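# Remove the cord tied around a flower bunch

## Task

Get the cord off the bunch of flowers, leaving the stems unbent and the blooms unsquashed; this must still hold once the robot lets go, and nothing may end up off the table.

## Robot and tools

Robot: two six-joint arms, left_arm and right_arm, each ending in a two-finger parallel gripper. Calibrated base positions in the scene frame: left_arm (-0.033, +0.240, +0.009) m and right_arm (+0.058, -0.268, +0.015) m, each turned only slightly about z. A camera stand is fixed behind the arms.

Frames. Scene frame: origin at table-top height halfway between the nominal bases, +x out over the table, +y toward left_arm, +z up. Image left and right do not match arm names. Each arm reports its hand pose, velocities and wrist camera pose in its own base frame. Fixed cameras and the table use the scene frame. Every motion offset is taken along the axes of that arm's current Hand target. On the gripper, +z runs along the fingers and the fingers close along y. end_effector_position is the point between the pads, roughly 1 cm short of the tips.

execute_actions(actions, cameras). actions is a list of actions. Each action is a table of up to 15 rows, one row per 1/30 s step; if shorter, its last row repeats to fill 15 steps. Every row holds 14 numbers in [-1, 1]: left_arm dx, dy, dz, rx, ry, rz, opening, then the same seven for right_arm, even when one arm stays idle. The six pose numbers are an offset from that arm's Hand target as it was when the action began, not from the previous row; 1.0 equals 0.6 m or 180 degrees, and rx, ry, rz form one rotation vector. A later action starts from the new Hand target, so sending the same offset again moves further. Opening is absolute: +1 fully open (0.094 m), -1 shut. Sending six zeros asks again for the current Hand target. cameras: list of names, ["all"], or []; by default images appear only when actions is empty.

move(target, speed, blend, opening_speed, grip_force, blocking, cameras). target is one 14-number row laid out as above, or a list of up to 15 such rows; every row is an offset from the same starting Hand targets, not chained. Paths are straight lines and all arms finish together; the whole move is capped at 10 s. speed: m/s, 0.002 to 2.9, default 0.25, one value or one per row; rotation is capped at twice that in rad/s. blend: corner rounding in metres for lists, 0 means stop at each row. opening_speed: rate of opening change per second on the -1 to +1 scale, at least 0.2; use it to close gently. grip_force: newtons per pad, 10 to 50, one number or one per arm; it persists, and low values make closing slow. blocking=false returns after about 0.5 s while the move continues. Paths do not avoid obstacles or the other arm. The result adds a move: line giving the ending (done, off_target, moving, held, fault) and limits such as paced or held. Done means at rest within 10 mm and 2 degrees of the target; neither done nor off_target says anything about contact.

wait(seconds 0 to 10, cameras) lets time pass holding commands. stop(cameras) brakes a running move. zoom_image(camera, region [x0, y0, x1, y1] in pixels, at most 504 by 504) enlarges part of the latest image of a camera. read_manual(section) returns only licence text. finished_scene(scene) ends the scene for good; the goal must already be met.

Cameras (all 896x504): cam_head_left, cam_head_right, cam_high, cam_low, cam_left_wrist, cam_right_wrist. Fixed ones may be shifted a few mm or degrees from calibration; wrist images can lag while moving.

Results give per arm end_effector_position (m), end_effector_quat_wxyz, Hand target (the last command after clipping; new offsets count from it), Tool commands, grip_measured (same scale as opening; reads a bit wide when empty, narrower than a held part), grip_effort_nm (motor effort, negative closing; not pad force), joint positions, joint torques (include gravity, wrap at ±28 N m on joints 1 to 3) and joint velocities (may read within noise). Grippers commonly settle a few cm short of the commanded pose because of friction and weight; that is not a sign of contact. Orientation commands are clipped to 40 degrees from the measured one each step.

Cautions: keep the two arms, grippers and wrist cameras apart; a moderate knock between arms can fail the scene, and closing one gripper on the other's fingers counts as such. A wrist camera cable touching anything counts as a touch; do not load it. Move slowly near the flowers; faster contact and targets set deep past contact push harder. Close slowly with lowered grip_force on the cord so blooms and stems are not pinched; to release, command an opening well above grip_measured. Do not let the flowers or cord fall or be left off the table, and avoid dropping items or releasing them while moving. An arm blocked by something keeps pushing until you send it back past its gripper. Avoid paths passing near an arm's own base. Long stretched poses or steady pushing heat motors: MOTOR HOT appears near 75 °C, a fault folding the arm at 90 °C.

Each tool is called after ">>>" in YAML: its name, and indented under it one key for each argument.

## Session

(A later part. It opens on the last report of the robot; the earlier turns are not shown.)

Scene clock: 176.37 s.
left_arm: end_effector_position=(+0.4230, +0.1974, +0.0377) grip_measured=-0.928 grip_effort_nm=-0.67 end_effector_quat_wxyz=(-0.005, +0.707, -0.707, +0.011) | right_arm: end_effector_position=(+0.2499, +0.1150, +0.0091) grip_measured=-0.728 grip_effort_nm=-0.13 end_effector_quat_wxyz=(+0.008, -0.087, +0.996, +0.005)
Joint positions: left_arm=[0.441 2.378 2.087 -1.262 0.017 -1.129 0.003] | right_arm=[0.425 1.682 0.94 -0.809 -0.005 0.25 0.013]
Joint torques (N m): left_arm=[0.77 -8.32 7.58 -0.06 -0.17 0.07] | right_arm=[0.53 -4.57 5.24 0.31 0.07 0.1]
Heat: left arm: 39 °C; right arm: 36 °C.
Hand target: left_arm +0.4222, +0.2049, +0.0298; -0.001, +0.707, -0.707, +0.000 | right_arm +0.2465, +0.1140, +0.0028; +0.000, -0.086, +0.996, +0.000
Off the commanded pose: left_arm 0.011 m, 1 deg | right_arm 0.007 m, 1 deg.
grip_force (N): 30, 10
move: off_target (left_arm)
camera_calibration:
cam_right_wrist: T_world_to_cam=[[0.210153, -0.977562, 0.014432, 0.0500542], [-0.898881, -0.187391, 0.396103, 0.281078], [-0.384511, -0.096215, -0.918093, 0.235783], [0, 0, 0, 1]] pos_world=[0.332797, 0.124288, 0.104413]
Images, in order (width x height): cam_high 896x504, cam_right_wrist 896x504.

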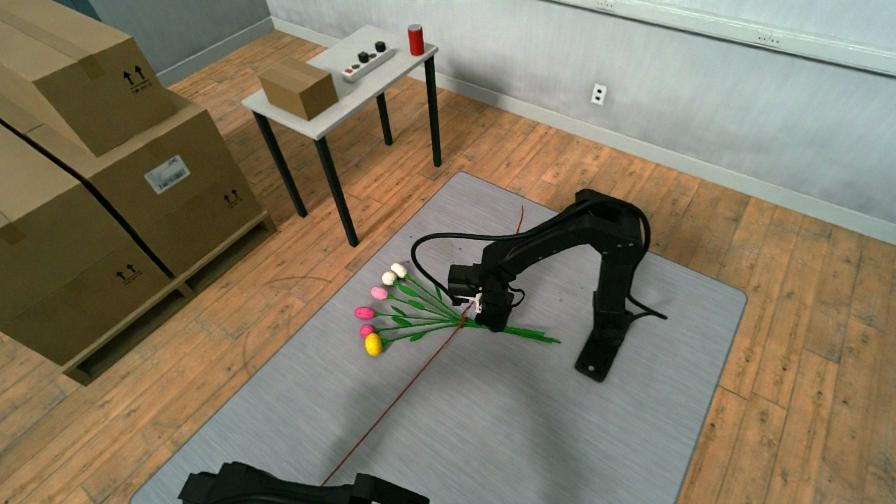

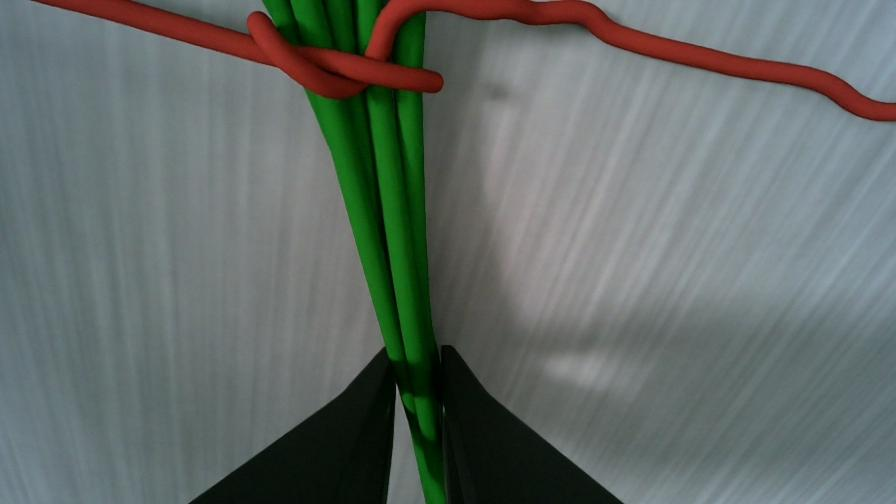

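>>> move:
  target:
    - [0.05,0,0,0,0,0,-1, 0.0,0.0,0,0,0,0,-0.73]
    - [0.05,0,0,0,0,0,-1, 0.0,0.0,0,0,0,0,-0.3]
    - [0.05,0,0,0,0,0,-1, -0.0965,0.0105,0,0,0,-0.044,-0.3]
  speed: [0.06,0.05,0.05]
  opening_speed: 0.5
  cameras: ["cam_right_wrist"]

Scene clock: 183.73 s.
left_arm: end_effector_position=(+0.4209, +0.1717, +0.0213) grip_measured=-0.928 grip_effort_nm=-0.67 end_effector_quat_wxyz=(+0.015, +0.703, -0.711, +0.003) | right_arm: end_effector_position=(+0.2974, +0.1312, +0.0052) grip_measured=-0.302 grip_effort_nm=0.06 end_effector_quat_wxyz=(+0.003, -0.153, +0.988, +0.003)
Joint positions: left_arm=[0.392 2.378 2.021 -1.24 0.017 -1.169 0.003] | right_arm=[0.41 1.874 1.161 -0.851 -0.005 0.103 0.033]
Joint torques (N m): left_arm=[-0.05 -12.67 4.74 0.07 -0.17 -0.11] | right_arm=[-0.65 -5.65 7.62 0.18 0.08 -0.11]
Heat: left arm: 39 °C; right arm: 36 °C.
Hand target: left_arm +0.4222, +0.1748, +0.0298; -0.001, +0.707, -0.707, +0.000 | right_arm +0.3024, +0.1301, +0.0027; +0.000, -0.155, +0.988, +0.000
Off the commanded pose: left_arm 0.009 m, 2 deg | right_arm 0.006 m, 1 deg.
grip_force (N): 30, 10
move: done
camera_calibration:
cam_right_wrist: T_world_to_cam=[[0.336697, -0.941442, 0.0179384, 0.0134969], [-0.862798, -0.300829, 0.406301, 0.332373], [-0.377113, -0.152278, -0.913563, 0.257112], [0, 0, 0, 1]] pos_world=[0.379186, 0.151846, 0.0996027]
Images, in order (width x height): cam_right_wrist 896x504.

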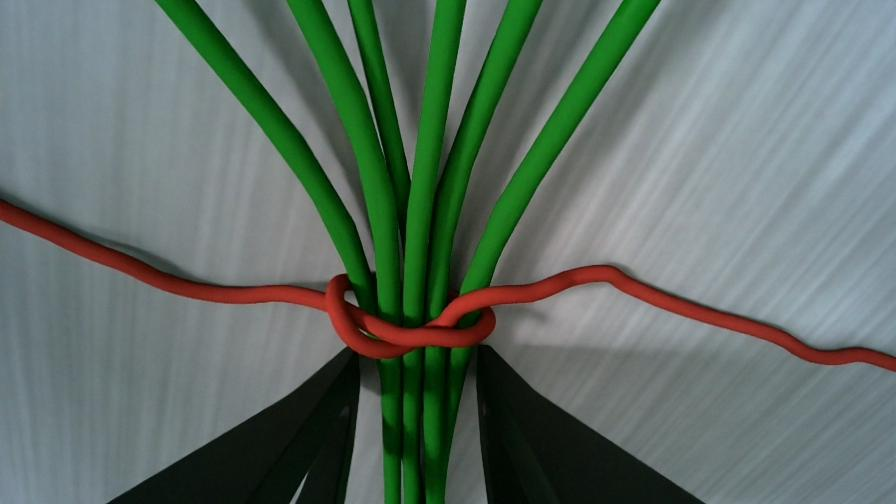

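>>> move:
  target:
    - [0,0,0,0,0,0,-1, 0.011,0.0,-0.006,0,0,0,-0.3]
    - [0,0,0,0,0,0,-1, 0.011,0.0,-0.006,0,0,0,-0.65]
  speed: [0.05,0.05]
  opening_speed: 0.4
  cameras: ["cam_right_wrist"]

Scene clock: 187.73 s.
left_arm: end_effector_position=(+0.4209, +0.1717, +0.0213) grip_measured=-0.928 grip_effort_nm=-0.67 end_effector_quat_wxyz=(+0.015, +0.703, -0.711, +0.003) | right_arm: end_effector_position=(+0.2960, +0.1306, +0.0052) grip_measured=-0.647 grip_effort_nm=-0.17 end_effector_quat_wxyz=(+0.000, -0.153, +0.988, +0.002)
Joint positions: left_arm=[0.392 2.378 2.021 -1.24 0.017 -1.169 0.003] | right_arm=[0.41 1.874 1.161 -0.857 -0.005 0.103 0.017]
Joint torques (N m): left_arm=[-0.05 -12.66 4.74 0.07 -0.17 -0.11] | right_arm=[-0.43 -7.69 5.89 0.16 0.07 -0.08]
Heat: left arm: 39 °C; right arm: 36 °C.
Hand target: left_arm +0.4222, +0.1748, +0.0298; -0.001, +0.707, -0.707, +0.000 | right_arm +0.2961, +0.1281, +0.0063; +0.000, -0.155, +0.988, +0.000
Off the commanded pose: left_arm 0.009 m, 2 deg | right_arm 0.003 m, 0 deg.
grip_force (N): 30, 10
move: done
camera_calibration:
cam_right_wrist: T_world_to_cam=[[0.337235, -0.941241, 0.0183888, 0.0131561], [-0.860386, -0.30022, 0.41183, 0.330149], [-0.382111, -0.154705, -0.911075, 0.258268], [0, 0, 0, 1]] pos_world=[0.378306, 0.151456, 0.0990947]
Images, in order (width x height): cam_right_wrist 896x504.

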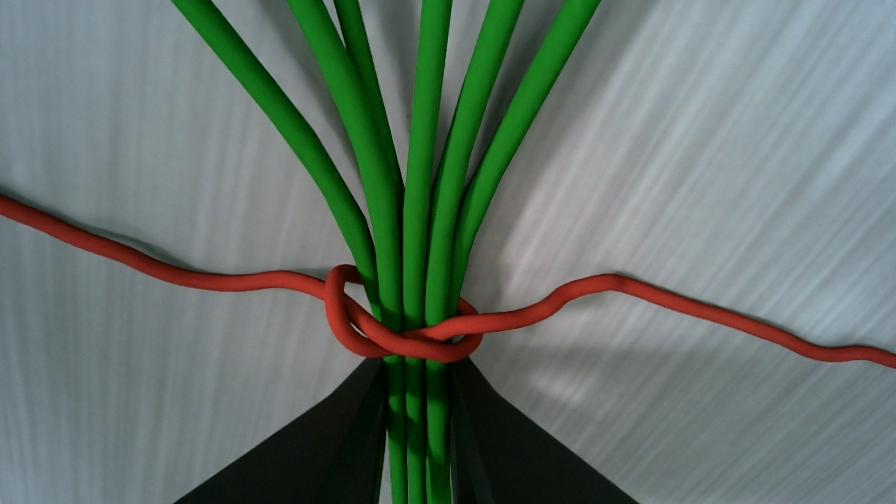

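>>> move:
  target: [-0.1,0,0,0,0,0,-1, 0,0.0,0,0,0,0,-0.72]
  speed: [0.03]
  opening_speed: 0.4
  cameras: ["cam_right_wrist"]

>>> move:
  target: [-0.05,0,0,0,0,0,-1, 0,0.0,0,0,0,0,-0.72]
  speed: [0.03]
  opening_speed: 0.4
  cameras: ["cam_right_wrist"]

Scene clock: 190.57 s.
left_arm: end_effector_position=(+0.4230, +0.2231, +0.0389) grip_measured=-0.928 grip_effort_nm=-0.67 end_effector_quat_wxyz=(+0.001, +0.706, -0.708, +0.018) | right_arm: end_effector_position=(+0.2947, +0.1337, +0.0053) grip_measured=-0.718 grip_effort_nm=-0.14 end_effector_quat_wxyz=(-0.002, -0.155, +0.988, +0.011)
Joint positions: left_arm=[0.496 2.455 2.228 -1.336 0.035 -1.073 0.003] | right_arm=[0.41 1.874 1.161 -0.856 -0.023 0.099 0.013]
Joint torques (N m): left_arm=[0.84 -8.61 7.64 0.01 -0.37 0.09] | right_arm=[-0.44 -7.71 5.93 0.16 0.28 -0.03]
Heat: left arm: 39 °C; right arm: 36 °C.
Hand target: left_arm +0.4223, +0.2348, +0.0299; -0.001, +0.707, -0.707, +0.000 | right_arm +0.2961, +0.1282, +0.0063; +0.000, -0.155, +0.988, +0.000
Off the commanded pose: left_arm 0.015 m, 2 deg | right_arm 0.006 m, 1 deg.
grip_force (N): 30, 10
move: off_target (left_arm)
camera_calibration:
cam_right_wrist: T_world_to_cam=[[0.3412, -0.939991, -0.000300654, 0.0153804], [-0.8562, -0.310917, 0.412616, 0.330234], [-0.387949, -0.140527, -0.910905, 0.258115], [0, 0, 0, 1]] pos_world=[0.377634, 0.153405, 0.0988626]
Images, in order (width x height): cam_right_wrist 896x504.

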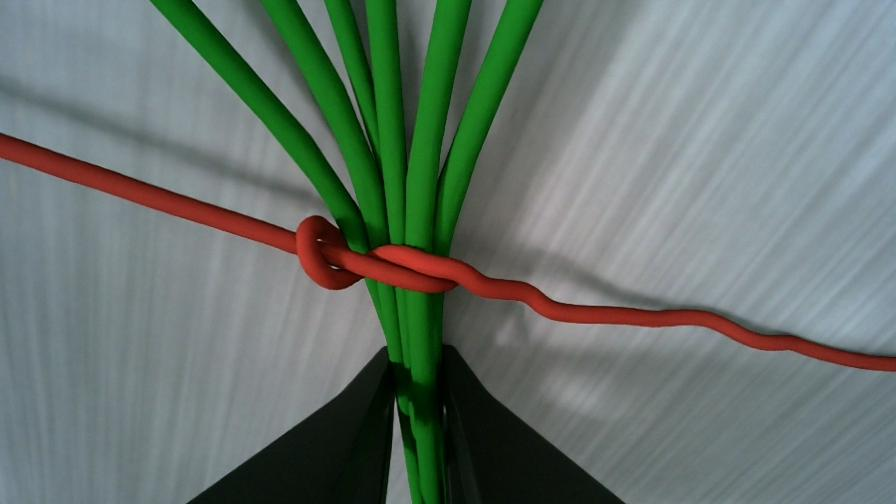

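Scene clock: 192.17 s.
left_arm: end_effector_position=(+0.4257, +0.2551, +0.0400) grip_measured=-0.928 grip_effort_nm=-0.67 end_effector_quat_wxyz=(-0.005, +0.706, -0.708, +0.017) | right_arm: end_effector_position=(+0.2947, +0.1337, +0.0053) grip_measured=-0.718 grip_effort_nm=-0.14 end_effector_quat_wxyz=(-0.002, -0.155, +0.988, +0.011)
Joint positions: left_arm=[0.549 2.564 2.434 -1.423 0.03 -1.021 0.003] | right_arm=[0.41 1.874 1.161 -0.856 -0.023 0.098 0.013]
Joint torques (N m): left_arm=[0.85 -9.05 7.57 -0.04 -0.31 0.07] | right_arm=[-0.43 -7.72 5.91 0.16 0.28 -0.03]
Heat: left arm: 39 °C; right arm: 36 °C.
Hand target: left_arm +0.4223, +0.2648, +0.0299; -0.001, +0.707, -0.707, +0.000 | right_arm +0.2961, +0.1282, +0.0063; +0.000, -0.155, +0.988, +0.000
Off the commanded pose: left_arm 0.014 m, 2 deg | right_arm 0.006 m, 1 deg.
grip_force (N): 30, 10
move: off_target (left_arm)
camera_calibration:
cam_right_wrist: T_world_to_cam=[[0.341559, -0.93986, -0.000241802, 0.0152197], [-0.856098, -0.311224, 0.412596, 0.330246], [-0.387858, -0.140719, -0.910914, 0.258111], [0, 0, 0, 1]] pos_world=[0.377634, 0.153406, 0.0988627]
Images, in order (width x height): cam_right_wrist 896x504.

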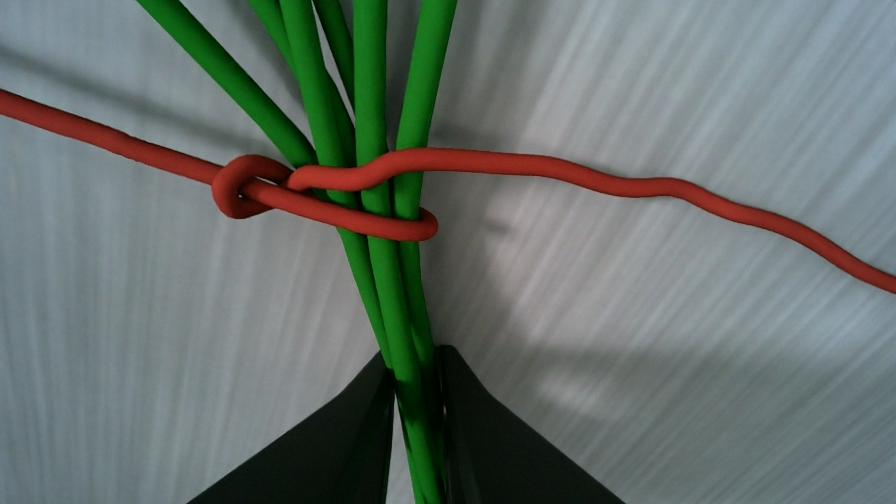

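>>> move:
  target: [-0.04,0,0,0,0,0,-1, 0,0.0,0,0,0,0,-0.78]
  speed: [0.03]
  opening_speed: 0.4
  grip_force: [30,20]
  cameras: ["cam_right_wrist","cam_high"]

Scene clock: 194.33 s.
left_arm: end_effector_position=(+0.4273, +0.2830, +0.0418) grip_measured=-0.928 grip_effort_nm=-0.67 end_effector_quat_wxyz=(-0.015, +0.707, -0.707, +0.014) | right_arm: end_effector_position=(+0.2950, +0.1332, +0.0053) grip_measured=-0.775 grip_effort_nm=-0.29 end_effector_quat_wxyz=(-0.002, -0.157, +0.988, +0.010)
Joint positions: left_arm=[0.59 2.707 2.717 -1.545 0.021 -0.98 0.003] | right_arm=[0.41 1.874 1.161 -0.856 -0.02 0.094 0.011]
Joint torques (N m): left_arm=[0.69 -9.42 7.35 -0.08 -0.22 0.08] | right_arm=[-0.43 -7.71 5.93 0.17 0.24 0.01]
Heat: left arm: 39 °C; right arm: 36 °C.
Hand target: left_arm +0.4223, +0.2888, +0.0299; -0.001, +0.707, -0.707, +0.000 | right_arm +0.2961, +0.1281, +0.0063; +0.000, -0.155, +0.988, +0.000
Off the commanded pose: left_arm 0.014 m, 2 deg | right_arm 0.005 m, 1 deg.
joint sent to its limit (left arm) — joint 4 (wrist pitch), lower limit. The joint targets still meet the commanded pose.
grip_force (N): 30, 20
move: off_target (left_arm)
camera_calibration:
cam_right_wrist: T_world_to_cam=[[0.345157, -0.93854, 0.00309567, 0.0133448], [-0.855495, -0.313256, 0.412309, 0.330319], [-0.385999, -0.14496, -0.911039, 0.258171], [0, 0, 0, 1]] pos_world=[0.377634, 0.153424, 0.0989688]
Images, in order (width x height): cam_high 896x504, cam_right_wrist 896x504.

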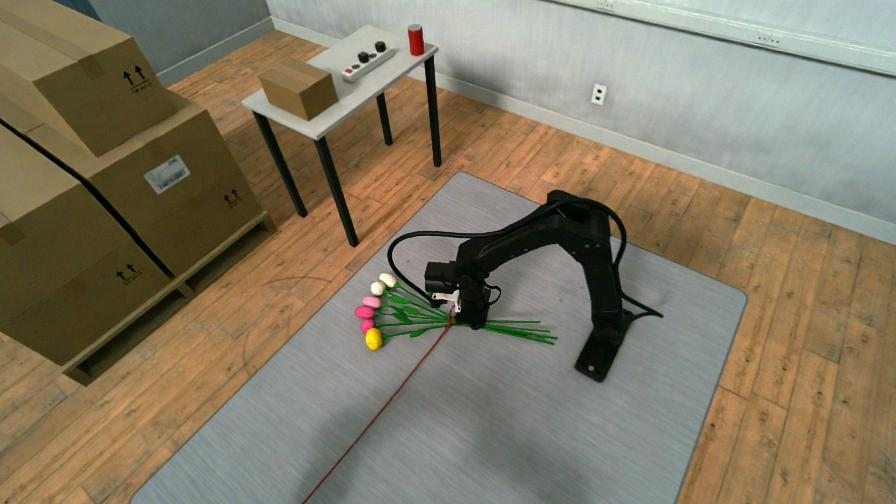

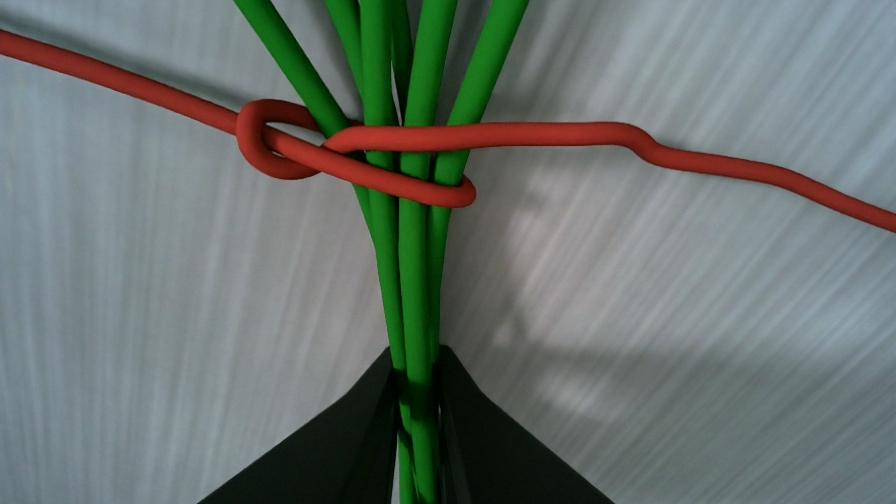

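>>> execute_actions:
  actions: []
  cameras: ["cam_head_left", "cam_head_right", "cam_low"]

Scene clock: 194.70 s.
left_arm: end_effector_position=(+0.4272, +0.2829, +0.0417) grip_measured=-0.928 grip_effort_nm=-0.67 end_effector_quat_wxyz=(-0.015, +0.707, -0.707, +0.014) | right_arm: end_effector_position=(+0.2950, +0.1332, +0.0053) grip_measured=-0.775 grip_effort_nm=-0.29 end_effector_quat_wxyz=(-0.002, -0.157, +0.988, +0.010)
Joint positions: left_arm=[0.59 2.707 2.717 -1.546 0.021 -0.98 0.003] | right_arm=[0.41 1.874 1.161 -0.856 -0.02 0.094 0.011]
Joint velocities: within noise
Joint torques (N m): left_arm=[0.68 -9.42 7.34 -0.07 -0.22 0.07] | right_arm=[-0.43 -7.71 5.91 0.16 0.24 0.02]
Heat: left arm: 39 °C; right arm: 36 °C.
Hand target: left_arm +0.4223, +0.2888, +0.0299; -0.001, +0.707, -0.707, +0.000 | right_arm +0.2961, +0.1281, +0.0063; +0.000, -0.155, +0.988, +0.000
Tool commands: left_gripper/opening=-1.0 right_gripper/opening=-0.78
Off the commanded pose: left_arm 0.014 m, 2 deg | right_arm 0.005 m, 1 deg.
grip_force (N): 30, 20
Images, in order (width x height): cam_head_left 896x504, cam_head_right 896x504, cam_low 896x504.

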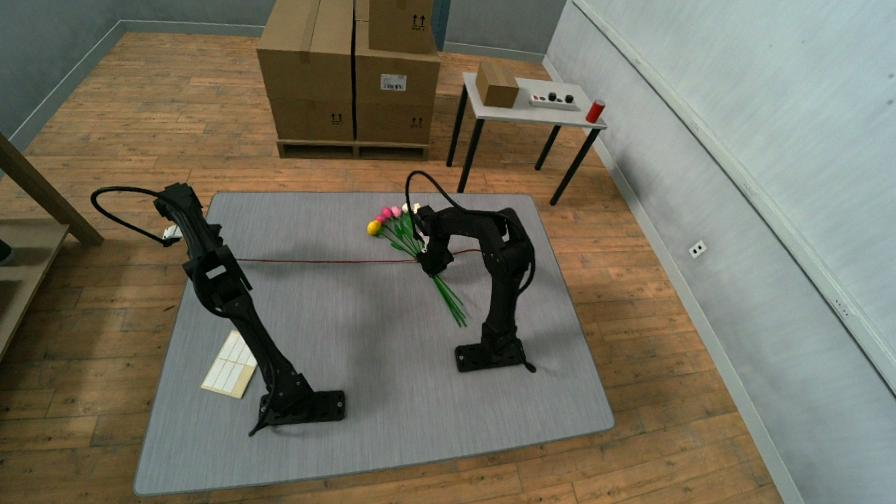

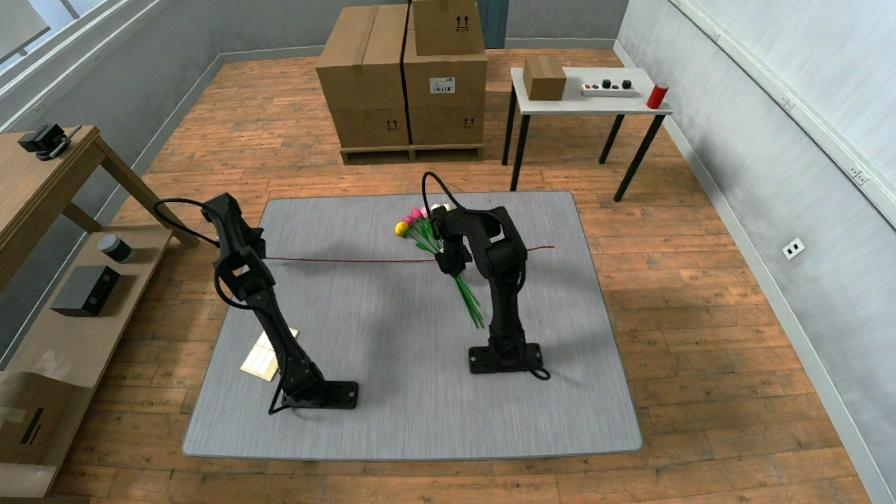

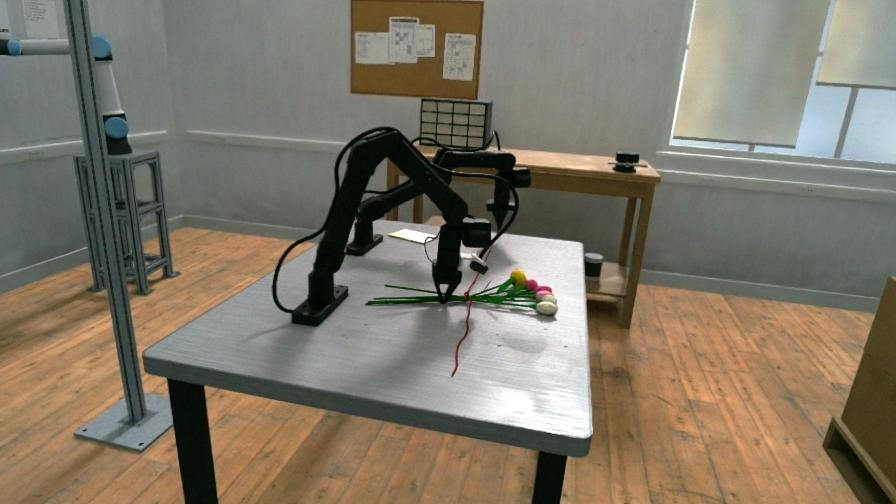

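>>> move:
  target: [-0.067,0,0.02,0,0,0,-1, 0,0.0,0,0,0,0,-0.78]
  speed: [0.03]
  cameras: ["cam_right_wrist","cam_head_right"]

Scene clock: 197.03 s.
left_arm: end_effector_position=(+0.4207, +0.3183, +0.0295) grip_measured=-0.928 grip_effort_nm=-0.67 end_effector_quat_wxyz=(-0.033, +0.707, -0.706, +0.015) | right_arm: end_effector_position=(+0.2950, +0.1332, +0.0053) grip_measured=-0.775 grip_effort_nm=-0.29 end_effector_quat_wxyz=(-0.002, -0.157, +0.988, +0.010)
Joint positions: left_arm=[0.653 2.794 2.84 -1.546 0.021 -0.921 0.003] | right_arm=[0.41 1.874 1.161 -0.856 -0.02 0.094 0.011]
Joint torques (N m): left_arm=[0.69 -9.68 7.41 0.32 -0.21 0.09] | right_arm=[-0.44 -7.71 5.91 0.17 0.24 0.02]
Heat: left arm: 40 °C; right arm: 36 °C.
Hand target: left_arm +0.4223, +0.3290, +0.0179; -0.001, +0.707, -0.707, +0.000 | right_arm +0.2961, +0.1281, +0.0063; +0.000, -0.155, +0.988, +0.000
Off the commanded pose: left_arm 0.016 m, 4 deg | right_arm 0.005 m, 1 deg.
elbow stopped short (left arm): the move would have taken joint 3 (elbow) straighter than the controller allows.
grip_force (N): 30, 20
move: off_target (left_arm)
camera_calibration:
cam_right_wrist: T_world_to_cam=[[0.345157, -0.93854, 0.00309567, 0.0133448], [-0.855495, -0.313256, 0.412309, 0.330319], [-0.385999, -0.14496, -0.911039, 0.258171], [0, 0, 0, 1]] pos_world=[0.377634, 0.153424, 0.0989688]
Images, in order (width x height): cam_head_right 896x504, cam_right_wrist 896x504.

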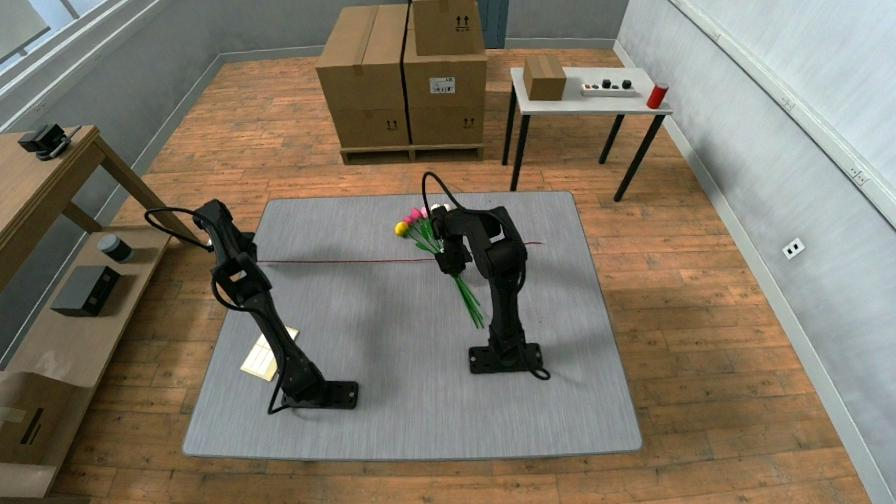

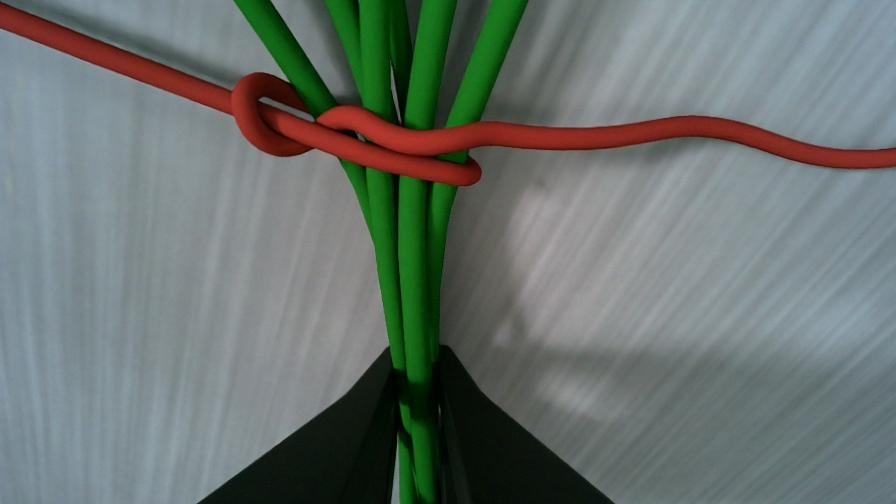

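>>> move:
  target:
    - [0.042,0,0.043,0,0,0,-1, 0,0.0,0,0,0,0,-0.78]
    - [0.042,0,0.043,0,0,0,-0.3, 0,0.0,0,0,0,0,-0.78]
    - [0.042,0,-0.09,0,0,0,-0.3, 0,0.0,0,0,0,0,-0.78]
    - [0.6,0,-0.12,0,0,0,-0.2, 0,0.0,0,0,0,0,-0.78]
    - [0.8,0,-0.12,0,0,0,-0.2, 0,0.0,0,0,0,0,-0.78]
  speed: [0.06,0.1,0.1,0.25,0.2]
  blend: [0,0,0.02,0.02,0]
  cameras: ["cam_right_wrist","cam_head_right","cam_left_wrist"]

Scene clock: 204.30 s.
left_arm: end_effector_position=(+0.4215, -0.1560, +0.0968) grip_measured=-0.202 grip_effort_nm=0.08 end_effector_quat_wxyz=(-0.001, +0.700, -0.713, +0.018) | right_arm: end_effector_position=(+0.2953, +0.1324, +0.0052) grip_measured=-0.775 grip_effort_nm=-0.29 end_effector_quat_wxyz=(-0.001, -0.157, +0.988, +0.008)
Joint positions: left_arm=[-0.351 2.273 2.14 -1.404 0.014 -1.904 0.038] | right_arm=[0.41 1.874 1.161 -0.856 -0.015 0.094 0.011]
Joint torques (N m): left_arm=[0.44 -7.83 7.39 -0.21 -0.16 -0.12] | right_arm=[-0.46 -7.71 5.91 0.17 0.19 0.02]
Heat: left arm: 40 °C; right arm: 36 °C.
Hand target: left_arm +0.4220, -0.1510, +0.0898; -0.001, +0.707, -0.707, +0.000 | right_arm +0.2961, +0.1281, +0.0063; +0.000, -0.155, +0.988, +0.000
Off the commanded pose: left_arm 0.009 m, 2 deg | right_arm 0.004 m, 1 deg.
grip_force (N): 30, 20
move: done; blend cut to 0 m at target 4; target 2's new opening was sent with left_arm's hand 0.020 m and 2 deg from that target; target 4's new opening was sent with left_arm's hand 0.020 m and 3 deg from that target
camera_calibration:
cam_left_wrist: T_world_to_cam=[[0.997197, 0.0120973, 0.0738318, -0.434273], [-0.0255225, -0.87264, 0.487697, -0.14323], [0.0703284, -0.488215, -0.869885, 0.0981131], [0, 0, 0, 1]] pos_world=[0.4225, -0.0718345, 0.187263]
cam_right_wrist: T_world_to_cam=[[0.345125, -0.938525, 0.00770141, 0.0124697], [-0.856247, -0.311487, 0.412089, 0.330396], [-0.384357, -0.148817, -0.911111, 0.258174], [0, 0, 0, 1]] pos_world=[0.377828, 0.153038, 0.0989768]
Images, in order (width x height): cam_head_right 896x504, cam_left_wrist 896x504, cam_right_wrist 896x504.

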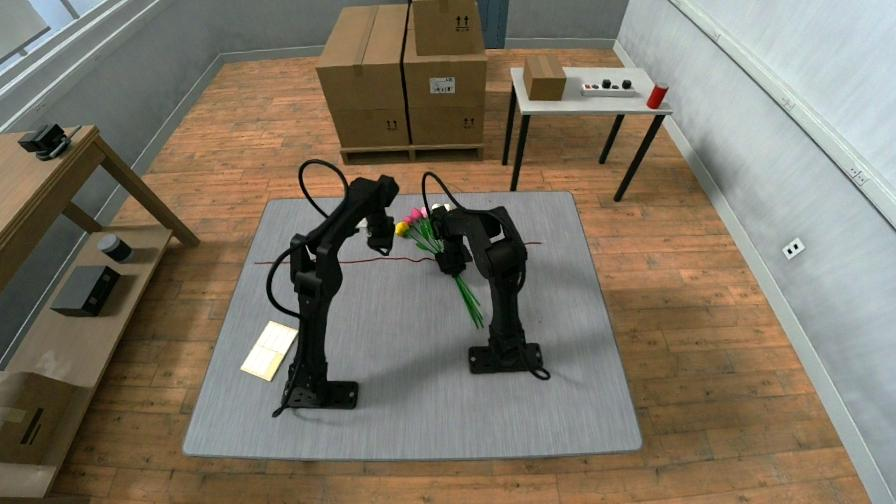

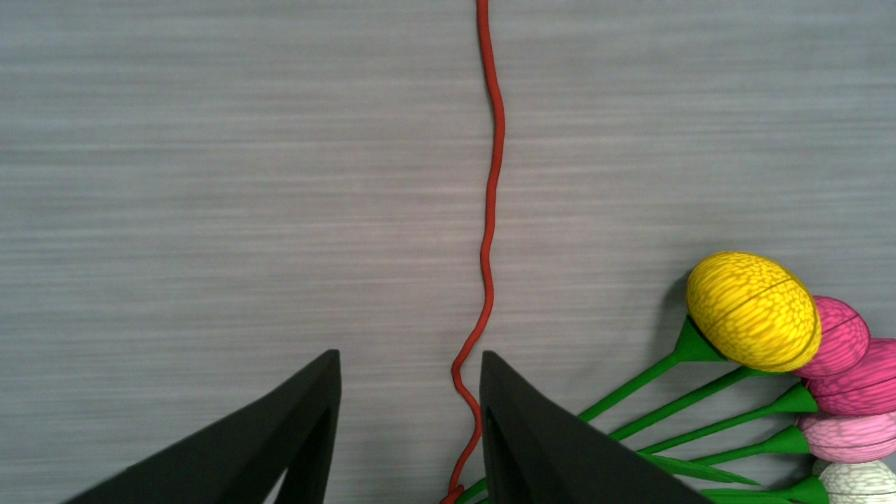

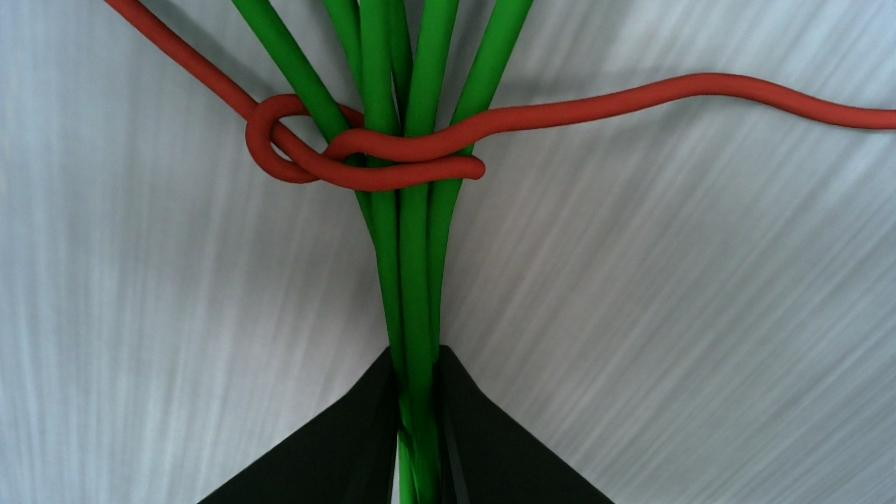

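>>> move:
  target:
    - [0,-0.055,0.08,0,0,0,-0.2, 0,0.0,0,0,0,0,-0.78]
    - [0,-0.055,0.162,0,0,0,-0.2, 0,0.0,0,0,0,0,-0.78]
    - [0,-0.055,0.162,0,0,0,-1, 0,0.0,0,0,0,0,-0.78]
  speed: [0.1,0.05,0.1]
  opening_speed: 0.8
  cameras: ["cam_left_wrist"]

Scene clock: 209.73 s.
left_arm: end_effector_position=(+0.4575, -0.1570, +0.0100) grip_measured=-0.990 grip_effort_nm=-0.53 end_effector_quat_wxyz=(-0.002, +0.707, -0.707, +0.019) | right_arm: end_effector_position=(+0.2953, +0.1324, +0.0052) grip_measured=-0.775 grip_effort_nm=-0.29 end_effector_quat_wxyz=(-0.001, -0.157, +0.988, +0.008)
Joint positions: left_arm=[-0.327 2.454 2.111 -1.192 0.014 -1.899 0] | right_arm=[0.41 1.874 1.161 -0.856 -0.015 0.094 0.011]
Joint torques (N m): left_arm=[0.43 -8.81 4.97 0.12 -0.15 0.06] | right_arm=[-0.44 -7.72 5.9 0.16 0.19 0.01]
Heat: left arm: 40 °C; right arm: 35 °C.
Hand target: left_arm +0.4550, -0.1509, -0.0075; -0.001, +0.707, -0.707, +0.000 | right_arm +0.2961, +0.1281, +0.0063; +0.000, -0.155, +0.988, +0.000
Off the commanded pose: left_arm 0.018 m, 2 deg | right_arm 0.004 m, 1 deg.
grip_force (N): 30, 20
move: off_target (left_arm); target 3's new opening was sent with left_arm's hand 0.018 m and 2 deg from that target
camera_calibration:
cam_left_wrist: T_world_to_cam=[[0.996579, 0.0315232, 0.0763947, -0.460518], [-0.00982537, -0.872644, 0.488257, -0.108081], [0.0820569, -0.487338, -0.86935, 0.0142748], [0, 0, 0, 1]] pos_world=[0.456709, -0.0728428, 0.100362]
Images, in order (width x height): cam_left_wrist 896x504.

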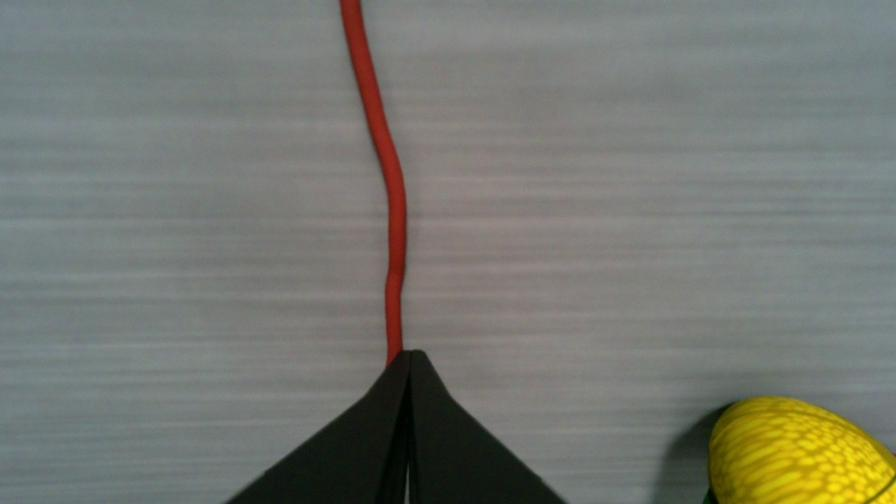

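>>> move:
  target:
    - [0,0.005,-0.01,0,0,0,-0.3, 0,0.0,0,0,0,0,-0.78]
    - [0,0.005,0.02,0,0,0,-0.3, 0,0.0,0,0,0,0,-0.78]
    - [0,0.005,0.02,0,0,0,-1, 0,0.0,0,0,0,0,-0.78]
  speed: [0.1,0.05,0.1]
  opening_speed: 0.8
  cameras: ["cam_left_wrist"]

Scene clock: 213.73 s.
left_arm: end_effector_position=(+0.4572, -0.1562, +0.0019) grip_measured=-0.925 grip_effort_nm=-0.62 end_effector_quat_wxyz=(-0.004, +0.707, -0.707, +0.019) | right_arm: end_effector_position=(+0.2953, +0.1324, +0.0052) grip_measured=-0.775 grip_effort_nm=-0.29 end_effector_quat_wxyz=(-0.001, -0.157, +0.988, +0.008)
Joint positions: left_arm=[-0.327 2.454 2.079 -1.158 0.011 -1.899 0.004] | right_arm=[0.41 1.874 1.161 -0.856 -0.015 0.094 0.011]
Joint torques (N m): left_arm=[0.27 -9.09 3.38 0.3 -0.12 0.03] | right_arm=[-0.43 -7.69 5.93 0.16 0.19 0.01]
Heat: left arm: 40 °C; right arm: 35 °C.
Hand target: left_arm +0.4521, -0.1509, -0.0195; -0.001, +0.707, -0.707, +0.000 | right_arm +0.2961, +0.1281, +0.0063; +0.000, -0.155, +0.988, +0.000
Off the commanded pose: left_arm 0.023 m, 2 deg | right_arm 0.004 m, 1 deg.
grip_force (N): 30, 20
move: off_target (left_arm); target 3's new opening was sent with left_arm's hand 0.022 m and 1 deg from that target
camera_calibration:
cam_left_wrist: T_world_to_cam=[[0.996379, 0.0313564, 0.0790283, -0.459502], [-0.0110342, -0.873955, 0.485881, -0.103027], [0.0843027, -0.484994, -0.870445, 0.00699415], [0, 0, 0, 1]] pos_world=[0.456111, -0.0722403, 0.0924604]
Images, in order (width x height): cam_left_wrist 896x504.

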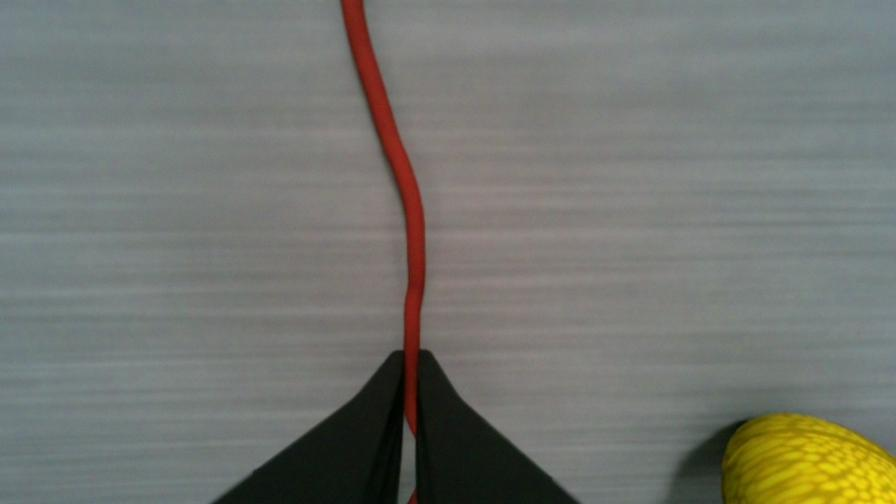

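>>> move:
  target:
    - [0,0.0,-0.08,0,0,0,-1, 0,0.0,0,0,0,0,-0.78]
    - [-0.25,0.05,-0.08,0,0,0,-1, 0,0.0,0,0,0,0,-0.78]
  speed: [0.08,0.06]
  cameras: ["cam_right_wrist","cam_head_right"]

Scene clock: 218.23 s.
left_arm: end_effector_position=(+0.4185, -0.0057, +0.0119) grip_measured=-0.928 grip_effort_nm=-0.67 end_effector_quat_wxyz=(+0.020, +0.708, -0.706, -0.011) | right_arm: end_effector_position=(+0.2953, +0.1324, +0.0052) grip_measured=-0.775 grip_effort_nm=-0.29 end_effector_quat_wxyz=(-0.001, -0.157, +0.988, +0.008)
Joint positions: left_arm=[-0.01 2.249 1.76 -1.127 0.013 -1.583 0.003] | right_arm=[0.41 1.874 1.161 -0.856 -0.015 0.094 0.011]
Joint torques (N m): left_arm=[0.49 -13.55 4.53 0 -0.15 0.04] | right_arm=[-0.44 -7.69 5.91 0.16 0.19 0.02]
Heat: left arm: 41 °C; right arm: 35 °C.
Hand target: left_arm +0.4221, -0.0009, +0.0286; -0.001, +0.707, -0.707, +0.000 | right_arm +0.2961, +0.1281, +0.0063; +0.000, -0.155, +0.988, +0.000
Off the commanded pose: left_arm 0.018 m, 3 deg | right_arm 0.004 m, 1 deg.
grip_force (N): 30, 20
move: off_target (left_arm)
camera_calibration:
cam_right_wrist: T_world_to_cam=[[0.345125, -0.938525, 0.00770141, 0.0124697], [-0.856247, -0.311487, 0.412089, 0.330396], [-0.384357, -0.148817, -0.911111, 0.258174], [0, 0, 0, 1]] pos_world=[0.377828, 0.153038, 0.0989768]
Images, in order (width x height): cam_head_right 896x504, cam_right_wrist 896x504.

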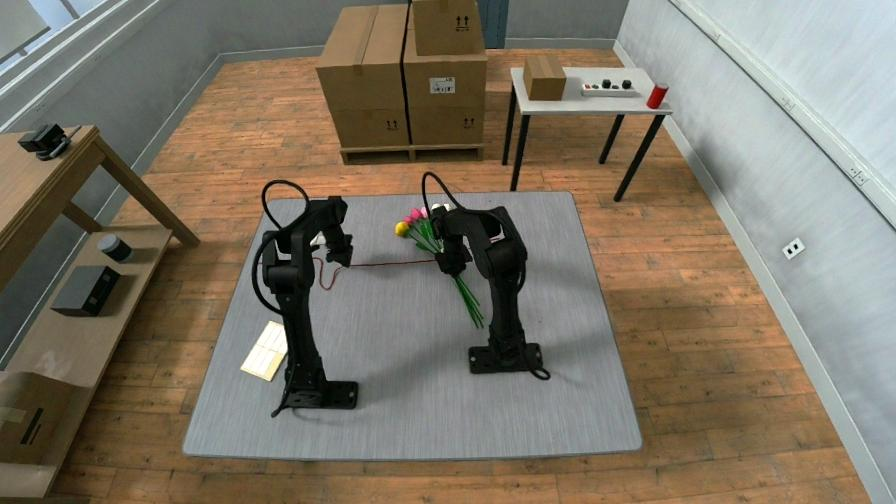

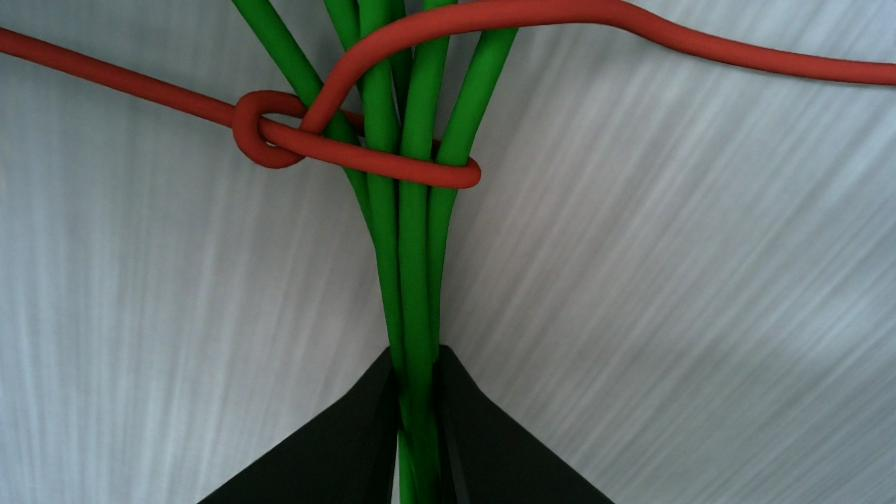

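>>> move:
  target: [-0.35,0,-0.02,0,0,0,-1, 0,0.0,0,0,0,0,-0.78]
  speed: [0.06]
  cameras: ["cam_right_wrist","cam_high"]

Scene clock: 222.60 s.
left_arm: end_effector_position=(+0.4238, +0.2051, +0.0492) grip_measured=-0.928 grip_effort_nm=-0.67 end_effector_quat_wxyz=(-0.010, +0.708, -0.706, +0.011) | right_arm: end_effector_position=(+0.2953, +0.1324, +0.0052) grip_measured=-0.775 grip_effort_nm=-0.29 end_effector_quat_wxyz=(-0.001, -0.157, +0.988, +0.008)
Joint positions: left_arm=[0.454 2.386 2.146 -1.304 0.014 -1.121 0.003] | right_arm=[0.41 1.874 1.161 -0.856 -0.015 0.094 0.011]
Joint torques (N m): left_arm=[0.44 -8.34 7.54 -0.13 -0.14 0.07] | right_arm=[-0.43 -7.69 5.91 0.16 0.19 0.02]
Heat: left arm: 41 °C; right arm: 35 °C.
Hand target: left_arm +0.4223, +0.2091, +0.0407; -0.001, +0.707, -0.707, +0.000 | right_arm +0.2961, +0.1281, +0.0063; +0.000, -0.155, +0.988, +0.000
Off the commanded pose: left_arm 0.010 m, 2 deg | right_arm 0.004 m, 1 deg.
grip_force (N): 30, 20
move: done
camera_calibration:
cam_right_wrist: T_world_to_cam=[[0.345125, -0.938525, 0.00770141, 0.0124697], [-0.856247, -0.311487, 0.412089, 0.330396], [-0.384357, -0.148817, -0.911111, 0.258174], [0, 0, 0, 1]] pos_world=[0.377828, 0.153038, 0.0989768]
Images, in order (width x height): cam_high 896x504, cam_right_wrist 896x504.

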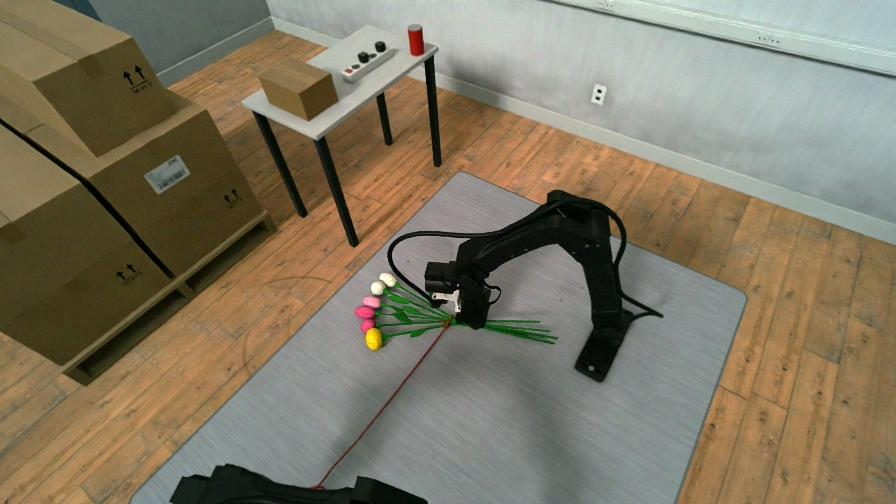

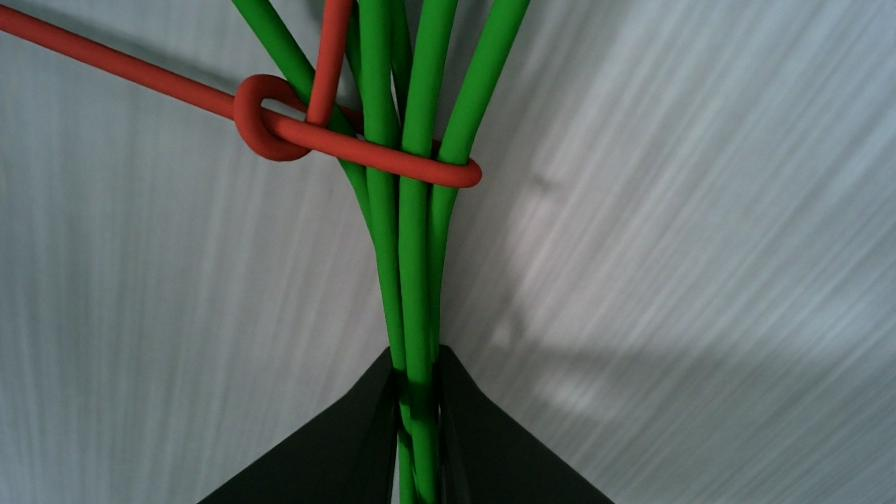

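>>> move:
  target: [-0.13,0,0,0,0,0,-1, 0,0.0,0,0,0,0,-0.78]
  speed: [0.05]
  cameras: ["cam_right_wrist","cam_high"]

Scene clock: 225.03 s.
left_arm: end_effector_position=(+0.4257, +0.2847, +0.0522) grip_measured=-0.928 grip_effort_nm=-0.67 end_effector_quat_wxyz=(-0.024, +0.709, -0.705, +0.012) | right_arm: end_effector_position=(+0.2953, +0.1324, +0.0052) grip_measured=-0.775 grip_effort_nm=-0.29 end_effector_quat_wxyz=(-0.001, -0.157, +0.988, +0.008)
Joint positions: left_arm=[0.592 2.676 2.697 -1.541 0.014 -0.984 0.003] | right_arm=[0.41 1.874 1.161 -0.856 -0.015 0.094 0.011]
Joint torques (N m): left_arm=[0.32 -9.35 7.31 -0.09 -0.13 0.07] | right_arm=[-0.43 -7.71 5.91 0.17 0.19 0.02]
Heat: left arm: 41 °C; right arm: 35 °C.
Hand target: left_arm +0.4222, +0.2870, +0.0406; +0.000, +0.707, -0.707, +0.000 | right_arm +0.2961, +0.1281, +0.0063; +0.000, -0.155, +0.988, +0.000
Off the commanded pose: left_arm 0.012 m, 3 deg | right_arm 0.004 m, 1 deg.
joint sent to its limit (left arm) — joint 4 (wrist pitch), lower limit. The joint targets still meet the commanded pose.
grip_force (N): 30, 20
move: off_target (left_arm)
camera_calibration:
cam_right_wrist: T_world_to_cam=[[0.345125, -0.938525, 0.00770141, 0.0124697], [-0.856247, -0.311487, 0.412089, 0.330396], [-0.384357, -0.148817, -0.911111, 0.258174], [0, 0, 0, 1]] pos_world=[0.377828, 0.153038, 0.0989768]
Images, in order (width x height): cam_high 896x504, cam_right_wrist 896x504.

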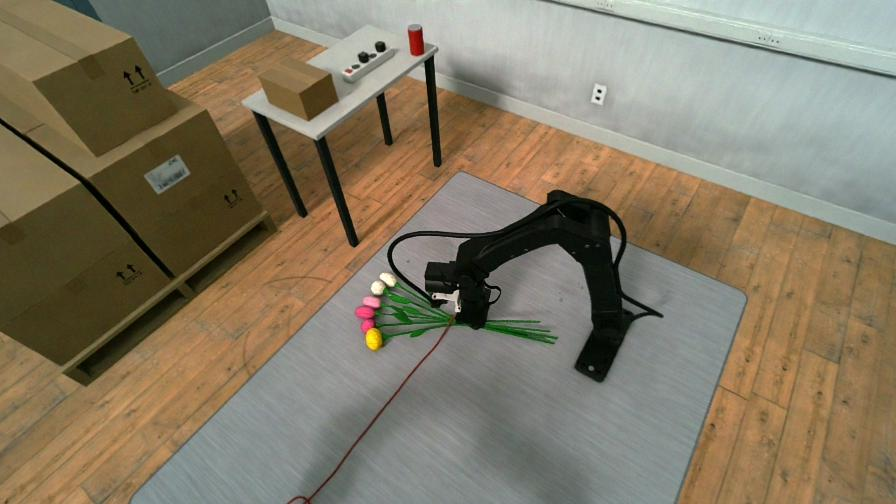

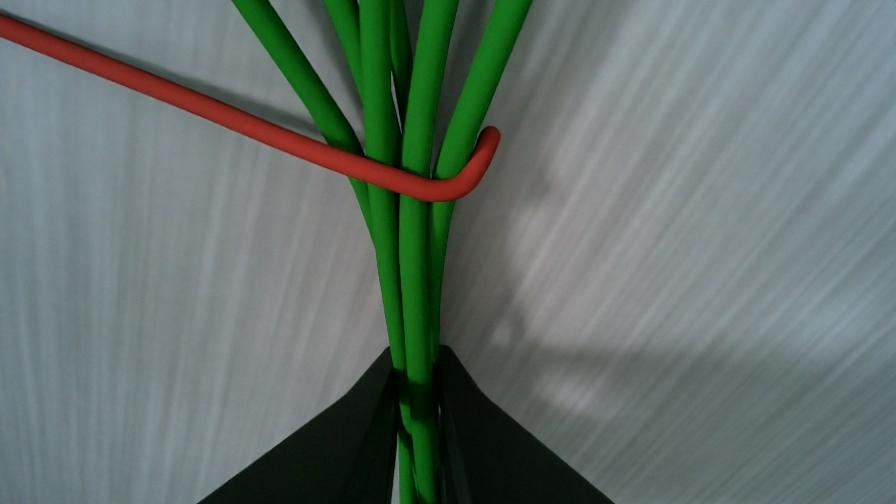

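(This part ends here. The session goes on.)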